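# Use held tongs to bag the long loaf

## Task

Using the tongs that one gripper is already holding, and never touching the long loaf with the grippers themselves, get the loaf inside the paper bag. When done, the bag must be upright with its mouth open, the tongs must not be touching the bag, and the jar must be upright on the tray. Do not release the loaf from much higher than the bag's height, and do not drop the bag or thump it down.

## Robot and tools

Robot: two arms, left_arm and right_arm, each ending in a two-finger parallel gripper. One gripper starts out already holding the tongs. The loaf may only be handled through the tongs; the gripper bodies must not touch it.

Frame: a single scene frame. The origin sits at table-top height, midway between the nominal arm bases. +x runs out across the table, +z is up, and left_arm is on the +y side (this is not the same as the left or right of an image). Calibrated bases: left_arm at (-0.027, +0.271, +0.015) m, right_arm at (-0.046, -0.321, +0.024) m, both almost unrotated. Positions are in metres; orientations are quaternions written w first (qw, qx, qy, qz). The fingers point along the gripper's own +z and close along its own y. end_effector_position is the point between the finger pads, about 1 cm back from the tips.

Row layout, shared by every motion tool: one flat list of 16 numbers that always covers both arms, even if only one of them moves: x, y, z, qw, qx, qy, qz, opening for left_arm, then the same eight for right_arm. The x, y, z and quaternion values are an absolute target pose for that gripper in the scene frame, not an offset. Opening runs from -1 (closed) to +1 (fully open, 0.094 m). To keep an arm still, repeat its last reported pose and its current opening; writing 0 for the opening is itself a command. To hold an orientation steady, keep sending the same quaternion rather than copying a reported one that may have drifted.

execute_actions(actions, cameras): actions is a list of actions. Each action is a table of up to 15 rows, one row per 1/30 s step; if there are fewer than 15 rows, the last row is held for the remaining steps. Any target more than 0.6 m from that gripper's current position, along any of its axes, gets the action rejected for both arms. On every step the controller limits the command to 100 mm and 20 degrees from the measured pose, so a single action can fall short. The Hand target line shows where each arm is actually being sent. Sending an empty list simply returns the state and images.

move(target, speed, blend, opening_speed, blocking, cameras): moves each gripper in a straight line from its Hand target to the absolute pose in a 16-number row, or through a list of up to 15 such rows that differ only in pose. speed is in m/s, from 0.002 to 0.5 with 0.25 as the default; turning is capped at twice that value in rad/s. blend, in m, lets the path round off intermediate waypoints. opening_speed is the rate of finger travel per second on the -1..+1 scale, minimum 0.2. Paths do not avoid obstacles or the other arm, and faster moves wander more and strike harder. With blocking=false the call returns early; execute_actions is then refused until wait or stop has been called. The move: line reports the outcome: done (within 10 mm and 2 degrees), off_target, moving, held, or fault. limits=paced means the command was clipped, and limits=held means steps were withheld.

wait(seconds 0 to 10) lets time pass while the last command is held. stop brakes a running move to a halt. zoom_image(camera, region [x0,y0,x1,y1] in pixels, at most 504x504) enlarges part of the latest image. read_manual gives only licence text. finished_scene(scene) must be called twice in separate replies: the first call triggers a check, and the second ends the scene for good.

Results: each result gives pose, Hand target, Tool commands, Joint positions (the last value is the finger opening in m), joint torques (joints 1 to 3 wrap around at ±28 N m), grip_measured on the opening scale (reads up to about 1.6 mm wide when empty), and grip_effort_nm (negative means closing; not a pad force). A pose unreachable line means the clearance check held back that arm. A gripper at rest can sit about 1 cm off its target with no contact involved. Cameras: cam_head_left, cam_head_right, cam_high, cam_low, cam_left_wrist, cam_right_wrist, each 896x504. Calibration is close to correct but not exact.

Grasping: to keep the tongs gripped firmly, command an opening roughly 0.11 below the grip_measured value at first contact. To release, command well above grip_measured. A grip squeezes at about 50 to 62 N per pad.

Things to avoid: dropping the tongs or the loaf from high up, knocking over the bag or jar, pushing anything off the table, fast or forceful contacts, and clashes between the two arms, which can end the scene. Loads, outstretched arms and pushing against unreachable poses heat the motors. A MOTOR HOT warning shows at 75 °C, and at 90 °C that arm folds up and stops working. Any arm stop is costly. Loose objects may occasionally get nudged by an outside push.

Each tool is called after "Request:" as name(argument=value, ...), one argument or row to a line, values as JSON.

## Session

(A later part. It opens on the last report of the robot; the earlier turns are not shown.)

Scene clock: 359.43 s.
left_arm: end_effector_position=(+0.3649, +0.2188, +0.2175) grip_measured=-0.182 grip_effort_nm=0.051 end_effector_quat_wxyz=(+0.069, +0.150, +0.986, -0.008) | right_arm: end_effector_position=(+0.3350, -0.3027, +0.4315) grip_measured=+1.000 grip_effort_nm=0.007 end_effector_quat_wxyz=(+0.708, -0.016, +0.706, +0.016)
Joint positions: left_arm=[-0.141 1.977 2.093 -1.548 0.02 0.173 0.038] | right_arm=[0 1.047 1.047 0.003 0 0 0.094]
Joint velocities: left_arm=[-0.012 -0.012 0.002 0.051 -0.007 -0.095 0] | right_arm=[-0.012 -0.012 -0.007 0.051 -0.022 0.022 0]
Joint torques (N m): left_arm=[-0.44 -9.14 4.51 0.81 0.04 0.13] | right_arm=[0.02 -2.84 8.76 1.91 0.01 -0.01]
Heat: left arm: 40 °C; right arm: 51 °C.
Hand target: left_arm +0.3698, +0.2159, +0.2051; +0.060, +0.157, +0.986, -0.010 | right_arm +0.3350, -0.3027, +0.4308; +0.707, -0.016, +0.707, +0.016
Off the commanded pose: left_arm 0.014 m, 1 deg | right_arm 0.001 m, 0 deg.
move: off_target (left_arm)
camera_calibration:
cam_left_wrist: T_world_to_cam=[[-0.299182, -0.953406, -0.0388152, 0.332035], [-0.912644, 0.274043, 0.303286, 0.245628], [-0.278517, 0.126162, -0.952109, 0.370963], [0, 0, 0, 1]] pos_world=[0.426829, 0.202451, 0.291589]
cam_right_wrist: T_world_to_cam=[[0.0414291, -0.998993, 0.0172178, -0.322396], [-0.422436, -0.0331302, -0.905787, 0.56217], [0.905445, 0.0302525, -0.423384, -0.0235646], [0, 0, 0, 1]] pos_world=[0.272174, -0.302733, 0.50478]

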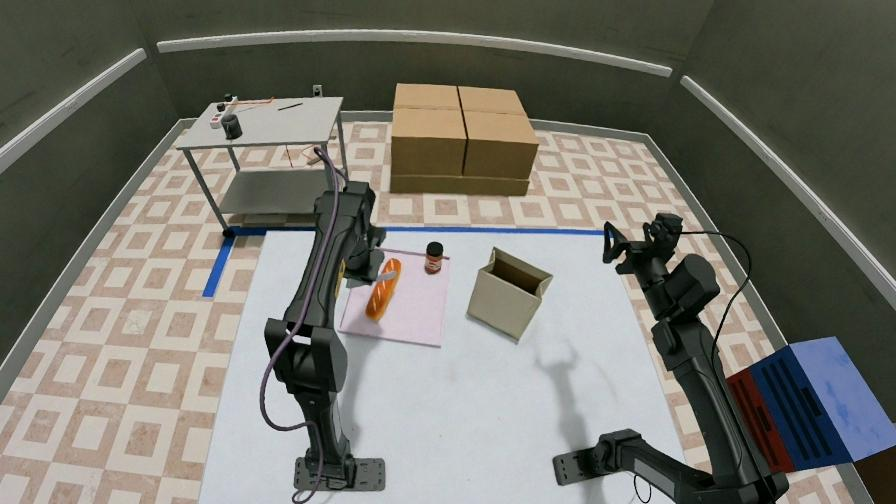

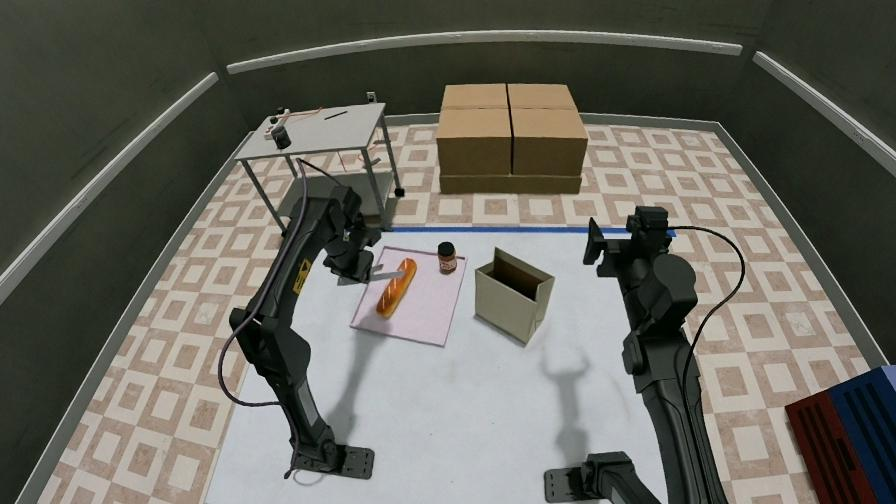

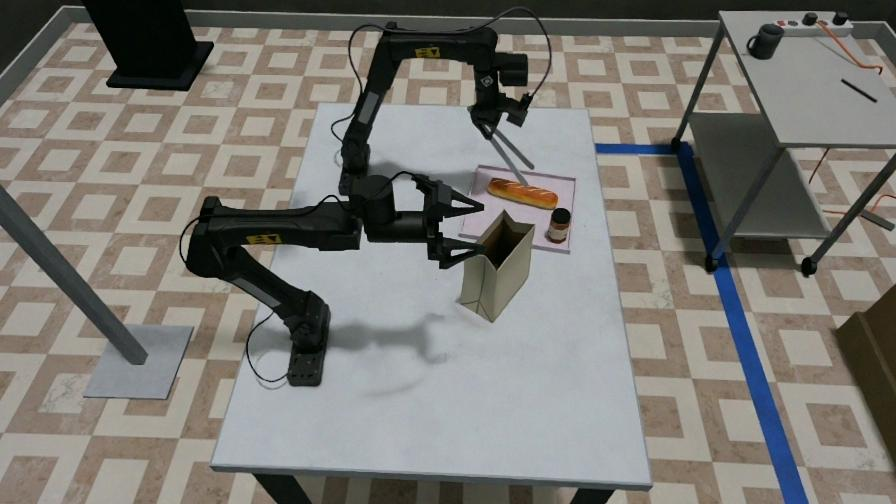

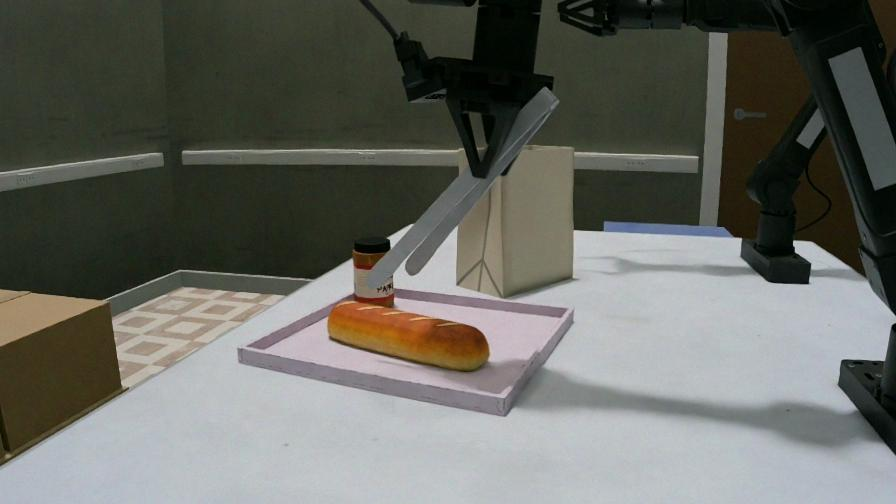

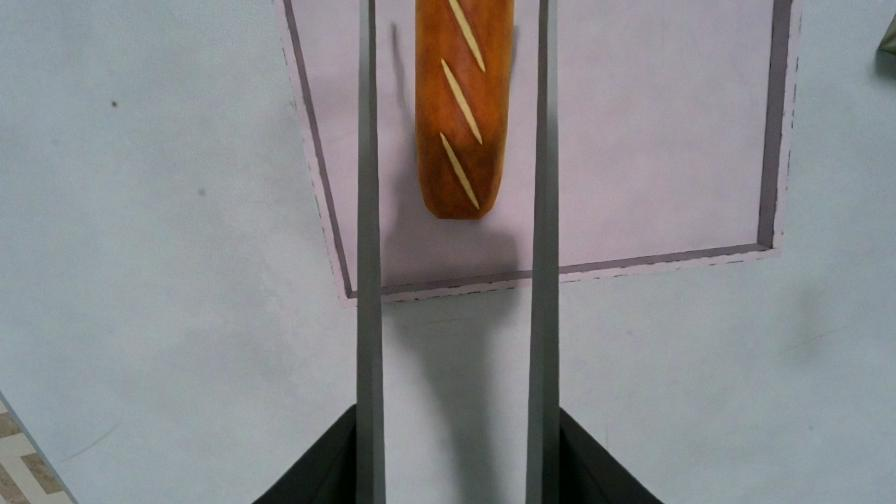

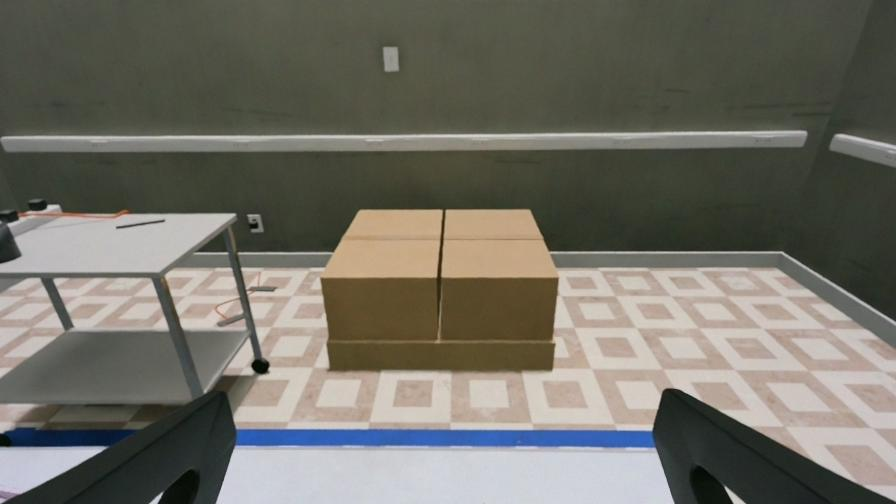

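Request:
move(
  target=[0.369, 0.2142, 0.185, 0.0603, 0.1604, 0.9852, -0.0098, -0.18, 0.3350, -0.3027, 0.4308, 0.707, -0.016, 0.707, 0.016, 1.0],
  speed=0.08,
  cameras=["cam_head_right", "cam_high", "cam_low", "cam_left_wrist"],
)

Request:
zoom_image(
  camera="cam_left_wrist",
  region=[340, 0, 580, 135],
)

Request:
zoom_image(
  camera="cam_high",
  region=[460, 110, 600, 230],
)

Request:
zoom_image(
  camera="cam_head_right",
  region=[350, 230, 470, 340],
)

Request:
zoom_image(
  camera="cam_low",
  region=[320, 200, 520, 400],
)

Scene clock: 479.23 s.
left_arm: end_effector_position=(+0.3684, +0.2174, +0.1896) grip_measured=-0.182 grip_effort_nm=0.051 end_effector_quat_wxyz=(+0.060, +0.152, +0.986, -0.008) | right_arm: end_effector_position=(+0.3350, -0.3027, +0.4316) grip_measured=+1.000 grip_effort_nm=0.017 end_effector_quat_wxyz=(+0.708, -0.016, +0.706, +0.016)
Joint positions: left_arm=[-0.143 1.977 1.98 -1.454 0.02 0.176 0.038] | right_arm=[0 1.047 1.047 0.003 0 0 0.094]
Joint velocities: left_arm=[-0.002 -0.002 -0.007 -0.066 -0.007 -0.007 0] | right_arm=[-0.002 -0.007 0.002 -0.007 -0.051 -0.007 0]
Joint torques (N m): left_arm=[-0.54 -11.99 4.38 0.7 0.07 0.15] | right_arm=[0.03 -2.84 8.77 1.9 0.01 -0.01]
Heat: left arm: 44 °C; right arm: 54 °C.
Hand target: left_arm +0.3693, +0.2143, +0.1852; +0.060, +0.160, +0.985, -0.010 | right_arm +0.3350, -0.3027, +0.4308; +0.707, -0.016, +0.707, +0.016
Off the commanded pose: left_arm 0.006 m, 1 deg | right_arm 0.001 m, 0 deg.
move: done
camera_calibration:
cam_left_wrist: T_world_to_cam=[[-0.305306, -0.951578, -0.0358683, 0.332008], [-0.905203, 0.278322, 0.32116, 0.250662], [-0.295626, 0.13052, -0.946345, 0.349831], [0, 0, 0, 1]] pos_world=[0.431684, 0.200507, 0.262466]
Images, in order (width x height): cam_head_right 896x504, cam_high 896x504, cam_low 896x504, cam_left_wrist 896x504.

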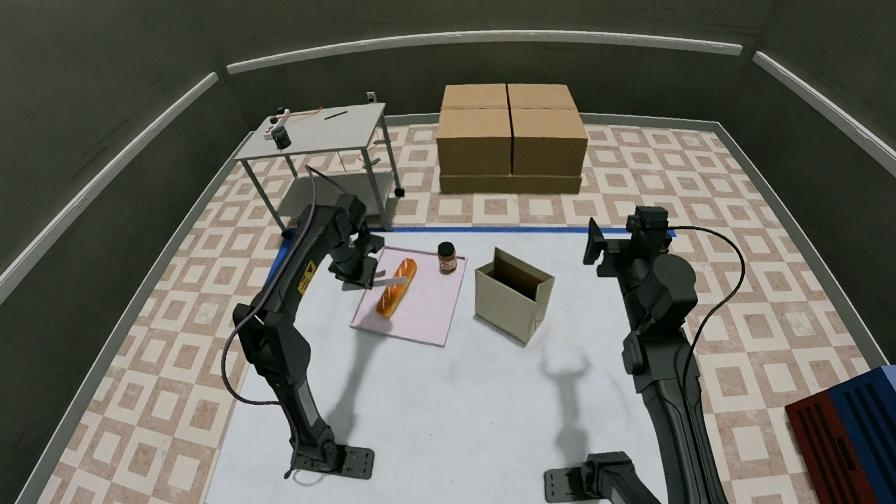

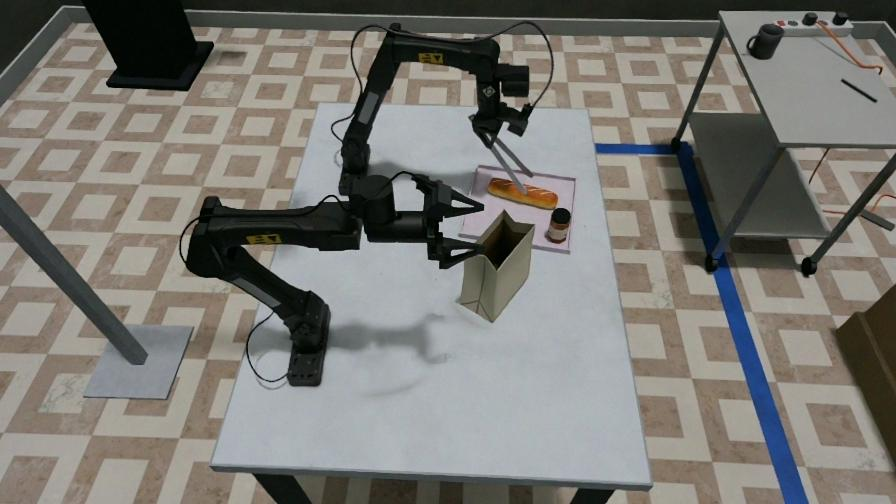

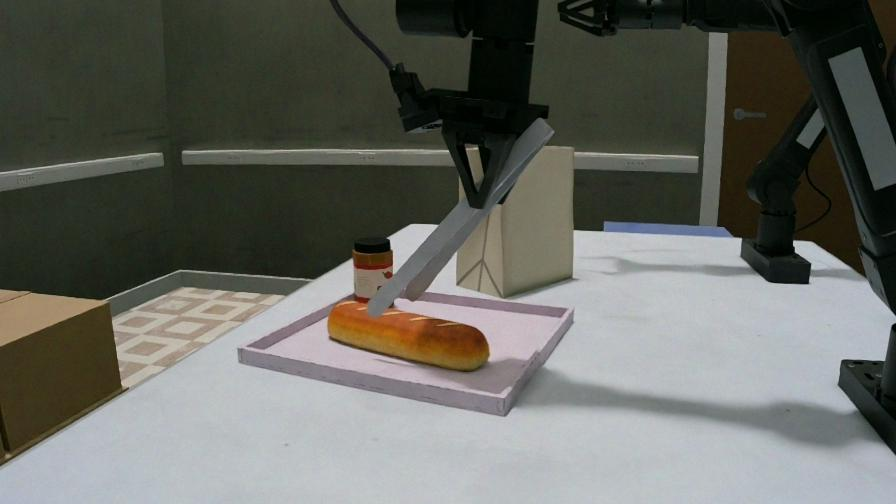

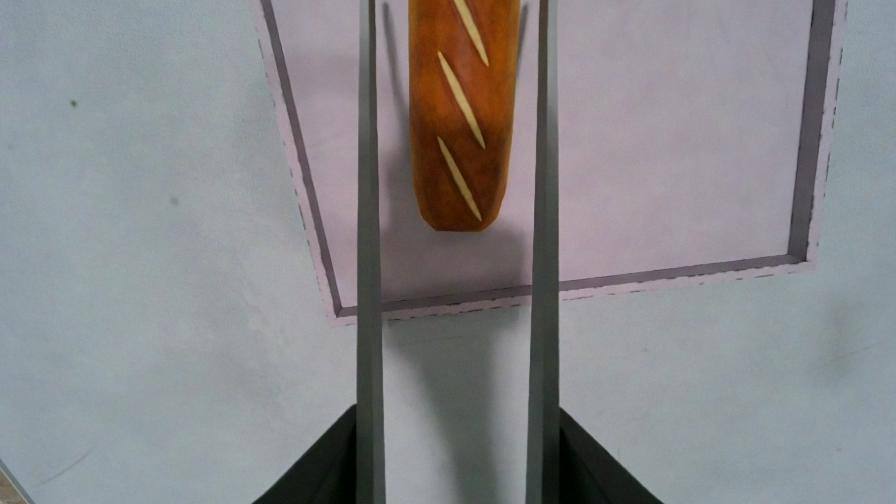

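Scaled by 2.100.

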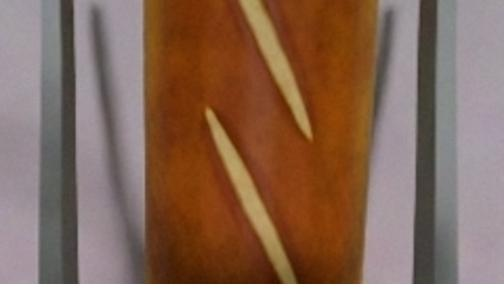

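Scaled by 3.600.

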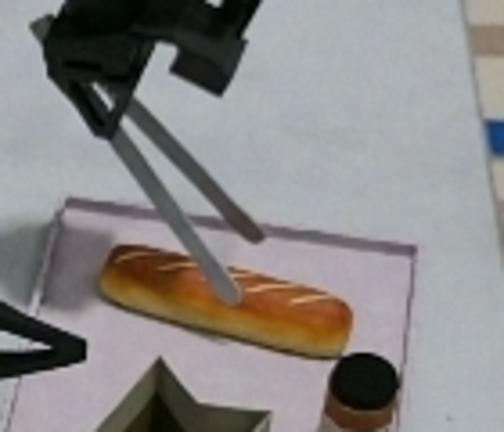

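Scaled by 4.200.

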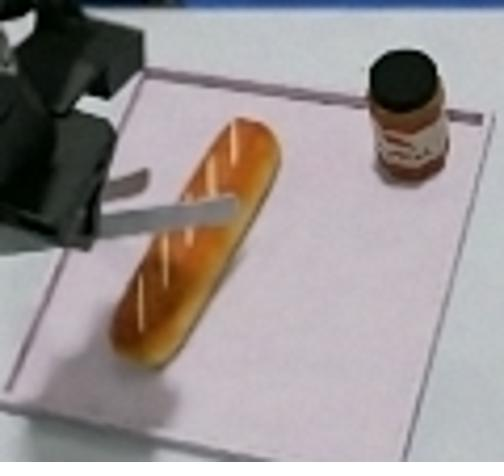

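Scaled by 2.520.

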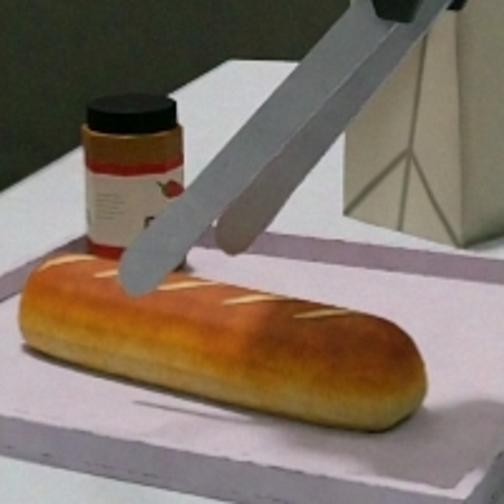

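Request:
move(
  target=[0.3684, 0.2124, 0.140, 0.0602, 0.1673, 0.9840, -0.0102, -0.18, 0.3350, -0.3027, 0.4308, 0.707, -0.016, 0.707, 0.016, 1.0],
  speed=0.06,
  cameras=["cam_head_right", "cam_high", "cam_low", "cam_left_wrist"],
)

Request:
zoom_image(
  camera="cam_left_wrist",
  region=[340, 0, 580, 135],
)

Request:
zoom_image(
  camera="cam_high",
  region=[460, 110, 600, 230],
)

Request:
zoom_image(
  camera="cam_head_right",
  region=[350, 230, 470, 340],
)

Request:
zoom_image(
  camera="cam_low",
  region=[320, 200, 520, 400],
)

Scene clock: 521.20 s.
left_arm: end_effector_position=(+0.3698, +0.2153, +0.1355) grip_measured=-0.182 grip_effort_nm=0.056 end_effector_quat_wxyz=(+0.048, +0.160, +0.986, -0.009) | right_arm: end_effector_position=(+0.3350, -0.3027, +0.4316) grip_measured=+1.000 grip_effort_nm=0.012 end_effector_quat_wxyz=(+0.708, -0.016, +0.706, +0.016)
Joint positions: left_arm=[-0.148 1.977 1.765 -1.262 0.02 0.186 0.038] | right_arm=[0 1.047 1.047 0.003 0 0 0.094]
Joint velocities: left_arm=[0.007 -0.012 -0.007 -0.037 -0.051 -0.037 0] | right_arm=[-0.002 0.017 -0.017 0.022 0.066 -0.022 0]
Joint torques (N m): left_arm=[-0.59 -14.41 4.16 0.65 0.1 0.11] | right_arm=[0.02 -2.84 8.76 1.9 0.01 0]
Heat: left arm: 47 °C; right arm: 54 °C.
Hand target: left_arm +0.3689, +0.2123, +0.1400; +0.060, +0.167, +0.984, -0.010 | right_arm +0.3350, -0.3027, +0.4308; +0.707, -0.016, +0.707, +0.016
Off the commanded pose: left_arm 0.006 m, 2 deg | right_arm 0.001 m, 0 deg.
move: done
camera_calibration:
cam_left_wrist: T_world_to_cam=[[-0.320498, -0.946683, -0.0327536, 0.332549], [-0.893467, 0.290635, 0.342416, 0.259988], [-0.31464, 0.139008, -0.938977, 0.303533], [0, 0, 0, 1]] pos_world=[0.434376, 0.197064, 0.206879]
Images, in order (width x height): cam_head_right 896x504, cam_high 896x504, cam_low 896x504, cam_left_wrist 896x504.

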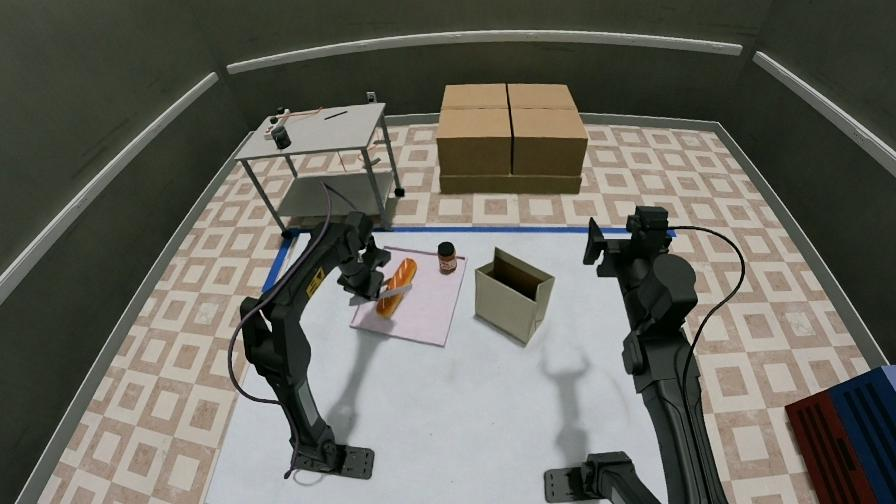

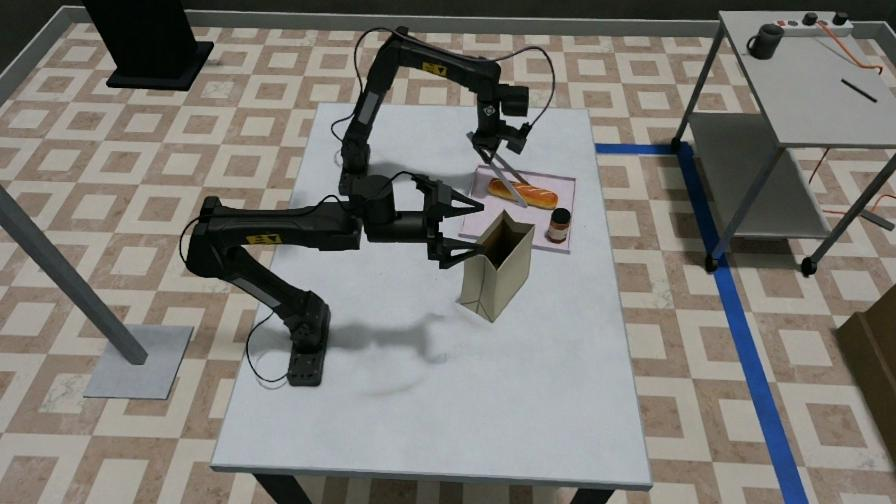

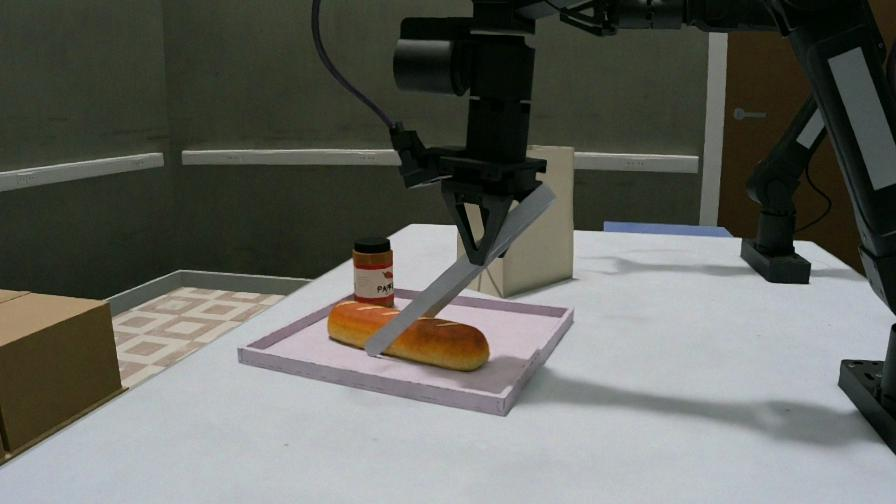

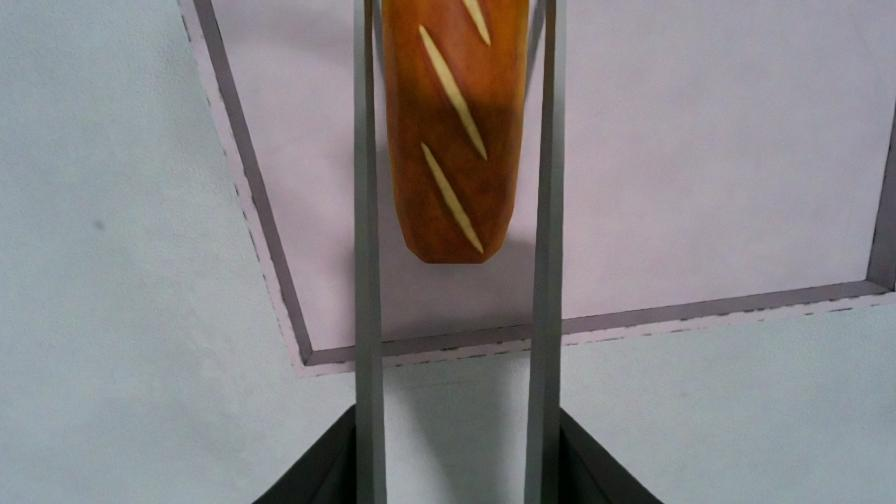

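Scaled by 2.100.

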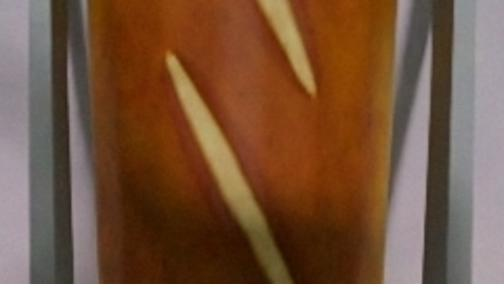

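Scaled by 3.600.

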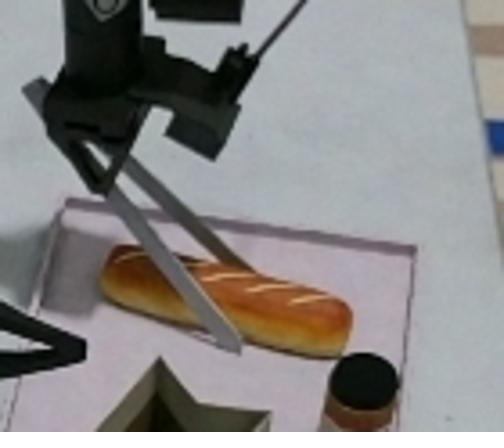

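Scaled by 4.200.

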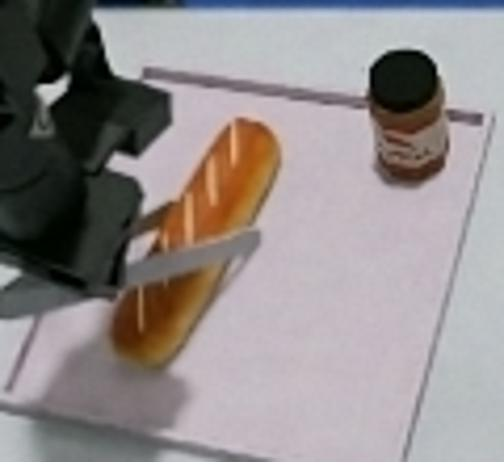

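Scaled by 2.520.

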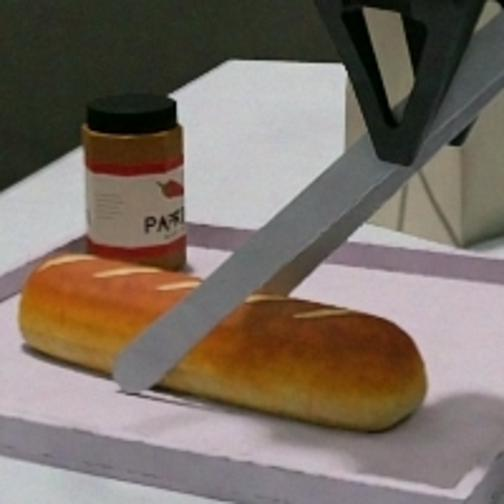

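Request:
move(
  target=[0.3684, 0.2124, 0.147, 0.0602, 0.1673, 0.9840, -0.0102, -0.18, 0.3350, -0.3027, 0.4308, 0.707, -0.016, 0.707, 0.016, 1.0],
  speed=0.06,
  cameras=["cam_low", "cam_left_wrist"],
)

Request:
zoom_image(
  camera="cam_low",
  region=[320, 200, 520, 400],
)

Scene clock: 542.83 s.
left_arm: end_effector_position=(+0.3701, +0.2152, +0.1355) grip_measured=-0.182 grip_effort_nm=0.056 end_effector_quat_wxyz=(+0.049, +0.160, +0.986, -0.009) | right_arm: end_effector_position=(+0.3350, -0.3027, +0.4317) grip_measured=+1.000 grip_effort_nm=-0.002 end_effector_quat_wxyz=(+0.708, -0.016, +0.706, +0.016)
Joint positions: left_arm=[-0.148 1.977 1.765 -1.261 0.02 0.187 0.038] | right_arm=[0 1.047 1.047 0.003 0 0 0.094]
Joint velocities: left_arm=[-0.007 0.012 -0.022 -0.022 -0.081 -0.007 -0.001] | right_arm=[0.012 0.002 -0.007 0.022 -0.022 -0.037 0]
Joint torques (N m): left_arm=[-0.51 -14.67 5.71 0.44 0.07 0.13] | right_arm=[0.03 -2.84 8.77 1.9 0.01 -0.01]
Heat: left arm: 50 °C; right arm: 55 °C.
Hand target: left_arm +0.3682, +0.2125, +0.1468; +0.060, +0.167, +0.984, -0.010 | right_arm +0.3350, -0.3027, +0.4309; +0.707, -0.016, +0.707, +0.016
Off the commanded pose: left_arm 0.012 m, 2 deg | right_arm 0.001 m, 0 deg.
move: off_target (left_arm)
camera_calibration:
cam_left_wrist: T_world_to_cam=[[-0.320819, -0.946565, -0.0330098, 0.332733], [-0.893748, 0.291014, 0.341357, 0.260407], [-0.31351, 0.139016, -0.939354, 0.303284], [0, 0, 0, 1]] pos_world=[0.434568, 0.19701, 0.206982]
Images, in order (width x height): cam_low 896x504, cam_left_wrist 896x504.

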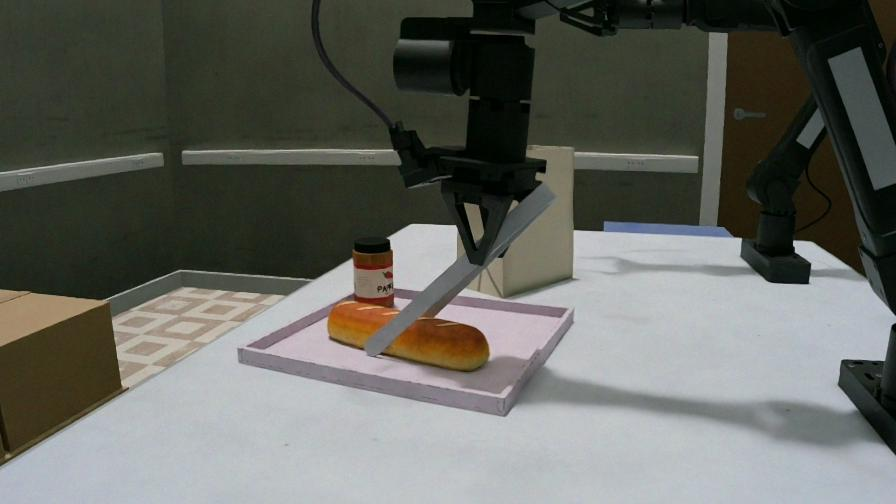

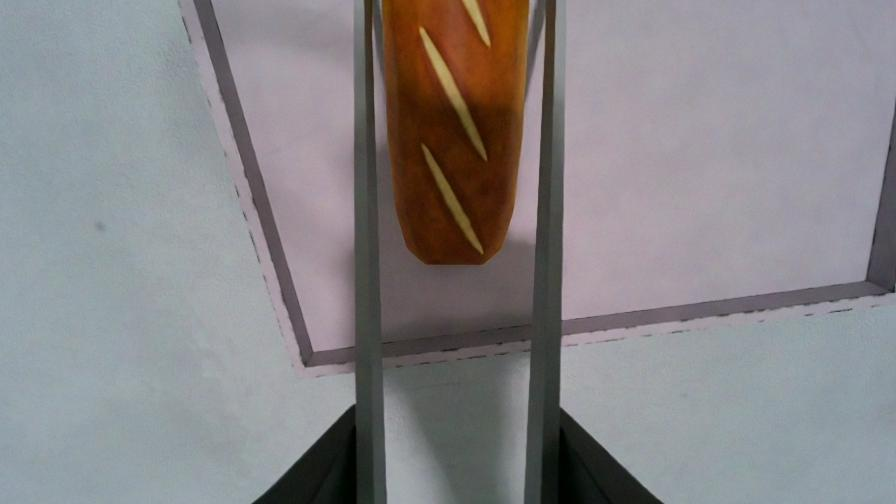

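Scaled by 2.520.

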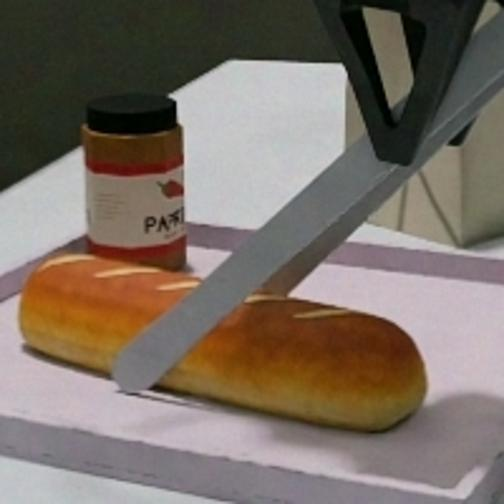

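Request:
move(
  target=[0.3684, 0.2124, 0.153, 0.0602, 0.1673, 0.9840, -0.0102, -0.18, 0.3350, -0.3027, 0.4308, 0.707, -0.016, 0.707, 0.016, 1.0],
  speed=0.06,
  cameras=["cam_low", "cam_left_wrist"],
)

Request:
zoom_image(
  camera="cam_low",
  region=[320, 200, 520, 400],
)

Scene clock: 551.73 s.
left_arm: end_effector_position=(+0.3655, +0.2158, +0.1351) grip_measured=-0.182 grip_effort_nm=0.056 end_effector_quat_wxyz=(+0.040, +0.160, +0.986, -0.009) | right_arm: end_effector_position=(+0.3350, -0.3027, +0.4317) grip_measured=+1.000 grip_effort_nm=0.002 end_effector_quat_wxyz=(+0.708, -0.016, +0.706, +0.016)
Joint positions: left_arm=[-0.148 1.977 1.765 -1.28 0.02 0.187 0.038] | right_arm=[0 1.047 1.047 0.003 0 0 0.094]
Joint velocities: left_arm=[0.012 0.007 -0.007 -0.095 0.037 -0.051 0.001] | right_arm=[-0.007 0.007 -0.017 0.022 0.037 0.051 0]
Joint torques (N m): left_arm=[-0.69 -14.76 7.64 0.38 0.07 0.11] | right_arm=[0.02 -2.84 8.76 1.9 0.01 -0.01]
Heat: left arm: 51 °C; right arm: 55 °C.
Hand target: left_arm +0.3679, +0.2125, +0.1527; +0.060, +0.168, +0.984, -0.010 | right_arm +0.3350, -0.3027, +0.4308; +0.707, -0.016, +0.707, +0.016
Off the commanded pose: left_arm 0.018 m, 2 deg | right_arm 0.001 m, 0 deg.
move: off_target (left_arm)
camera_calibration:
cam_left_wrist: T_world_to_cam=[[-0.321757, -0.946364, -0.0294636, 0.331655], [-0.887159, 0.290464, 0.358579, 0.251648], [-0.330788, 0.141514, -0.933034, 0.306299], [0, 0, 0, 1]] pos_world=[0.431285, 0.197426, 0.205324]
Images, in order (width x height): cam_low 896x504, cam_left_wrist 896x504.

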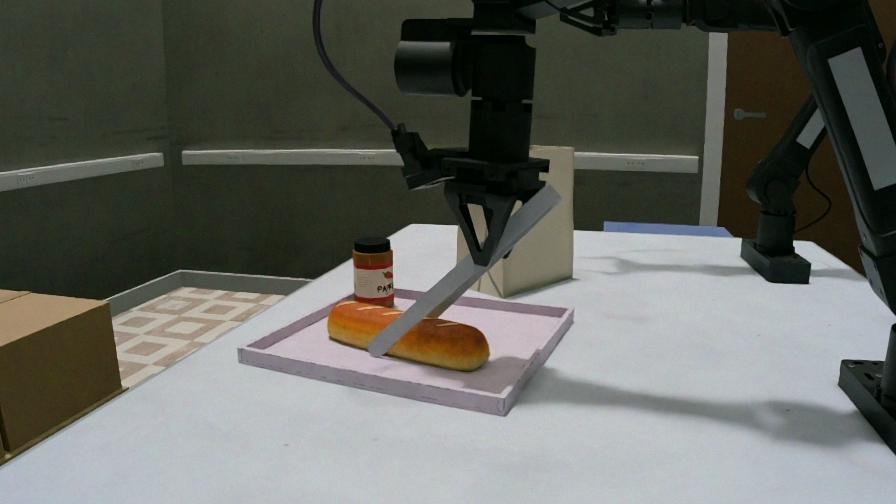

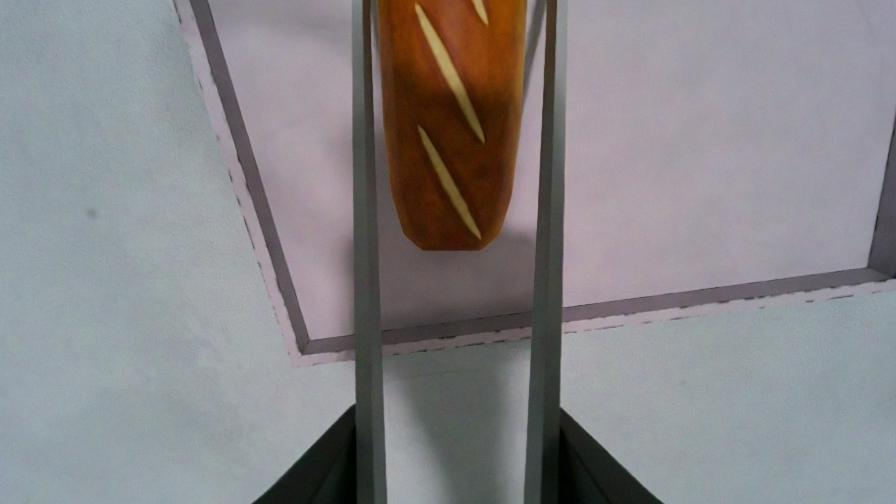

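Scaled by 2.520.

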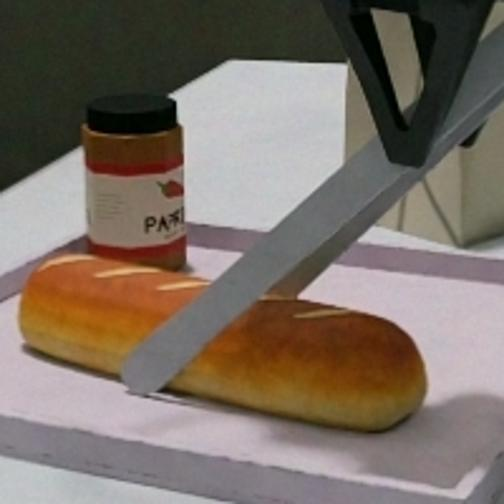

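Request:
move(
  target=[0.3684, 0.2124, 0.153, 0.0602, 0.1673, 0.9840, -0.0102, -0.25, 0.3350, -0.3027, 0.4308, 0.707, -0.016, 0.707, 0.016, 1.0],
  opening_speed=0.2,
  cameras=["cam_low", "cam_left_wrist"],
)

Request:
zoom_image(
  camera="cam_left_wrist",
  region=[340, 0, 580, 135],
)

Scene clock: 563.73 s.
left_arm: end_effector_position=(+0.3651, +0.2159, +0.1351) grip_measured=-0.247 grip_effort_nm=-0.212 end_effector_quat_wxyz=(+0.039, +0.160, +0.986, -0.009) | right_arm: end_effector_position=(+0.3350, -0.3027, +0.4317) grip_measured=+1.000 grip_effort_nm=0.017 end_effector_quat_wxyz=(+0.708, -0.016, +0.706, +0.016)
Joint positions: left_arm=[-0.148 1.977 1.765 -1.282 0.02 0.187 0.035] | right_arm=[0 1.047 1.047 0.003 0 0 0.094]
Joint velocities: left_arm=[0.002 0.002 0.002 0.007 -0.022 -0.007 0.001] | right_arm=[-0.012 -0.017 -0.012 -0.022 -0.022 -0.007 0]
Joint torques (N m): left_arm=[-0.61 -14.75 7.75 0.36 0.03 0.09] | right_arm=[0.02 -2.84 8.76 1.89 0.01 -0.01]
Heat: left arm: 52 °C; right arm: 55 °C.
Hand target: left_arm +0.3679, +0.2126, +0.1527; +0.060, +0.168, +0.984, -0.010 | right_arm +0.3350, -0.3027, +0.4308; +0.707, -0.016, +0.707, +0.016
Off the commanded pose: left_arm 0.019 m, 3 deg | right_arm 0.001 m, 0 deg.
move: off_target (left_arm)
camera_calibration:
cam_left_wrist: T_world_to_cam=[[-0.321802, -0.946358, -0.0291705, 0.331557], [-0.886616, 0.290391, 0.359979, 0.25094], [-0.332198, 0.141705, -0.932504, 0.306543], [0, 0, 0, 1]] pos_world=[0.431016, 0.197462, 0.205191]
Images, in order (width x height): cam_low 896x504, cam_left_wrist 896x504.

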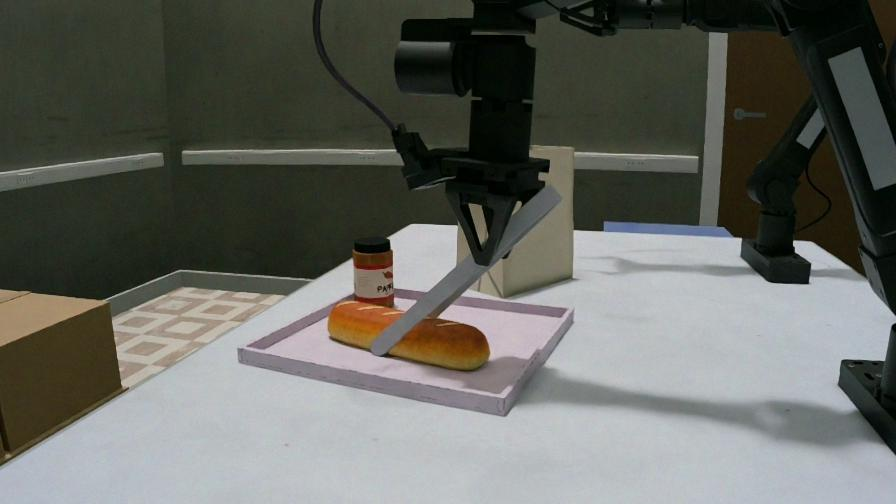

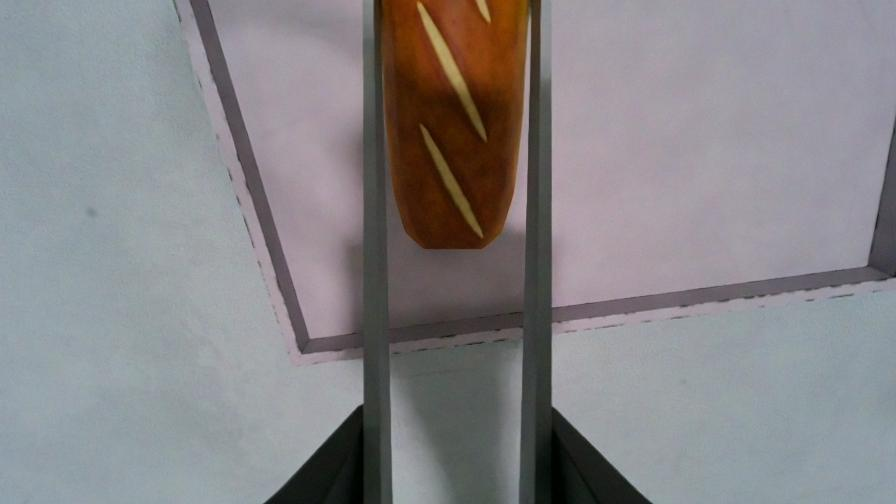

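Scaled by 2.100.

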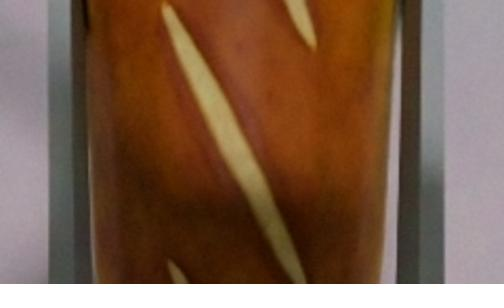

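Request:
move(
  target=[0.3684, 0.2124, 0.153, 0.0602, 0.1673, 0.9840, -0.0102, -0.28, 0.3350, -0.3027, 0.4308, 0.707, -0.016, 0.707, 0.016, 1.0],
  opening_speed=0.2,
  cameras=["cam_left_wrist"],
)

Request:
zoom_image(
  camera="cam_left_wrist",
  region=[340, 0, 580, 135],
)

Scene clock: 568.90 s.
left_arm: end_effector_position=(+0.3651, +0.2159, +0.1351) grip_measured=-0.276 grip_effort_nm=-0.237 end_effector_quat_wxyz=(+0.039, +0.160, +0.986, -0.009) | right_arm: end_effector_position=(+0.3350, -0.3027, +0.4317) grip_measured=+1.000 grip_effort_nm=0.012 end_effector_quat_wxyz=(+0.708, -0.016, +0.706, +0.016)
Joint positions: left_arm=[-0.148 1.977 1.765 -1.282 0.02 0.187 0.034] | right_arm=[0 1.047 1.047 0.003 0 0 0.094]
Joint velocities: left_arm=[-0.012 -0.012 -0.002 -0.051 -0.022 0.022 0] | right_arm=[-0.007 0.002 0.012 0.051 0.022 -0.037 0]
Joint torques (N m): left_arm=[-0.57 -14.8 7.75 0.43 0.02 0.06] | right_arm=[0.02 -2.85 8.77 1.9 0.01 -0.01]
Heat: left arm: 52 °C; right arm: 55 °C.
Hand target: left_arm +0.3679, +0.2126, +0.1527; +0.060, +0.168, +0.984, -0.010 | right_arm +0.3350, -0.3027, +0.4308; +0.707, -0.016, +0.707, +0.016
Off the commanded pose: left_arm 0.019 m, 3 deg | right_arm 0.001 m, 0 deg.
move: off_target (left_arm)
camera_calibration:
cam_left_wrist: T_world_to_cam=[[-0.321802, -0.946358, -0.0291705, 0.331557], [-0.886616, 0.290391, 0.359979, 0.25094], [-0.332198, 0.141705, -0.932504, 0.306543], [0, 0, 0, 1]] pos_world=[0.431016, 0.197462, 0.205191]
Images, in order (width x height): cam_left_wrist 896x504.

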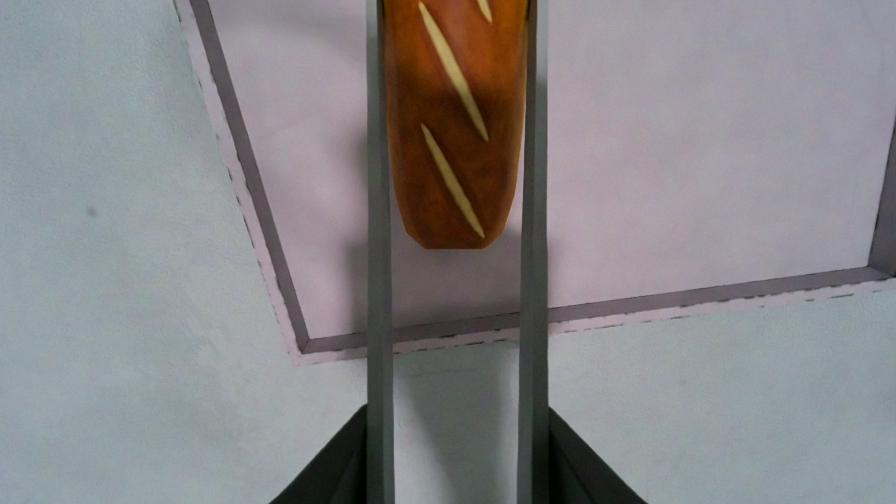

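Scaled by 2.100.

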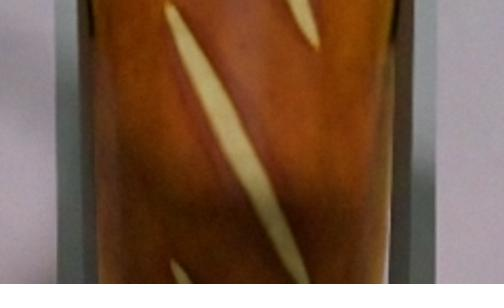

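Request:
move(
  target=[0.3684, 0.2124, 0.153, 0.0602, 0.1673, 0.9840, -0.0102, -0.33, 0.3350, -0.3027, 0.4308, 0.707, -0.016, 0.707, 0.016, 1.0],
  opening_speed=0.2,
  cameras=["cam_left_wrist"],
)

Request:
zoom_image(
  camera="cam_left_wrist",
  region=[340, 0, 580, 135],
)

Scene clock: 580.67 s.
left_arm: end_effector_position=(+0.3651, +0.2159, +0.1351) grip_measured=-0.325 grip_effort_nm=-0.300 end_effector_quat_wxyz=(+0.039, +0.160, +0.986, -0.009) | right_arm: end_effector_position=(+0.3350, -0.3027, +0.4318) grip_measured=+1.000 grip_effort_nm=-0.002 end_effector_quat_wxyz=(+0.708, -0.016, +0.706, +0.016)
Joint positions: left_arm=[-0.148 1.977 1.765 -1.282 0.02 0.187 0.032] | right_arm=[0 1.047 1.047 0.004 0 0 0.094]
Joint velocities: left_arm=[-0.012 0.007 0.017 0.037 0.051 0.022 0.001] | right_arm=[0.012 0.007 -0.007 -0.066 0.051 -0.066 0]
Joint torques (N m): left_arm=[-0.55 -14.64 7.69 0.37 0.02 0.13] | right_arm=[0.02 -2.84 8.77 1.9 0.01 -0.01]
Heat: left arm: 53 °C; right arm: 55 °C.
Hand target: left_arm +0.3679, +0.2126, +0.1527; +0.060, +0.168, +0.984, -0.010 | right_arm +0.3350, -0.3027, +0.4309; +0.707, -0.016, +0.707, +0.016
Off the commanded pose: left_arm 0.019 m, 3 deg | right_arm 0.001 m, 0 deg.
move: off_target (left_arm)
camera_calibration:
cam_left_wrist: T_world_to_cam=[[-0.321802, -0.946358, -0.0291705, 0.331557], [-0.886616, 0.290391, 0.359979, 0.25094], [-0.332198, 0.141705, -0.932504, 0.306543], [0, 0, 0, 1]] pos_world=[0.431016, 0.197462, 0.205191]
Images, in order (width x height): cam_left_wrist 896x504.

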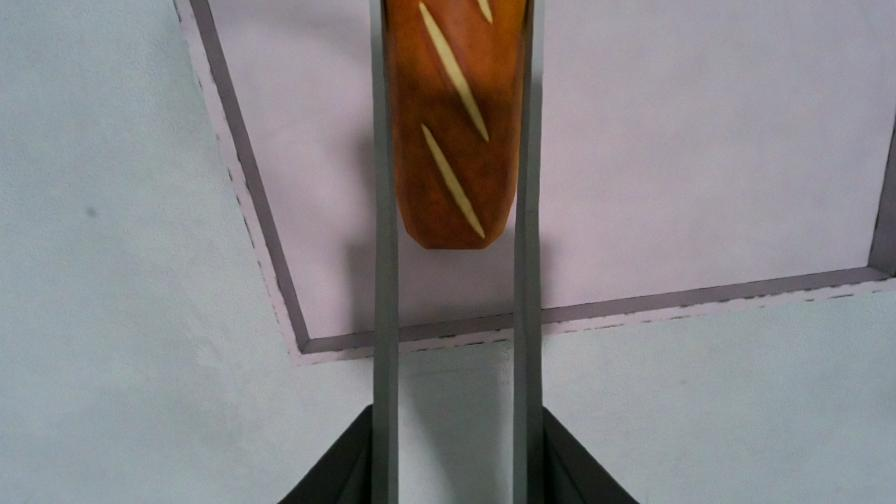

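Scaled by 2.100.

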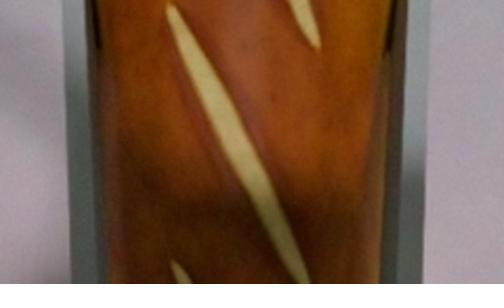

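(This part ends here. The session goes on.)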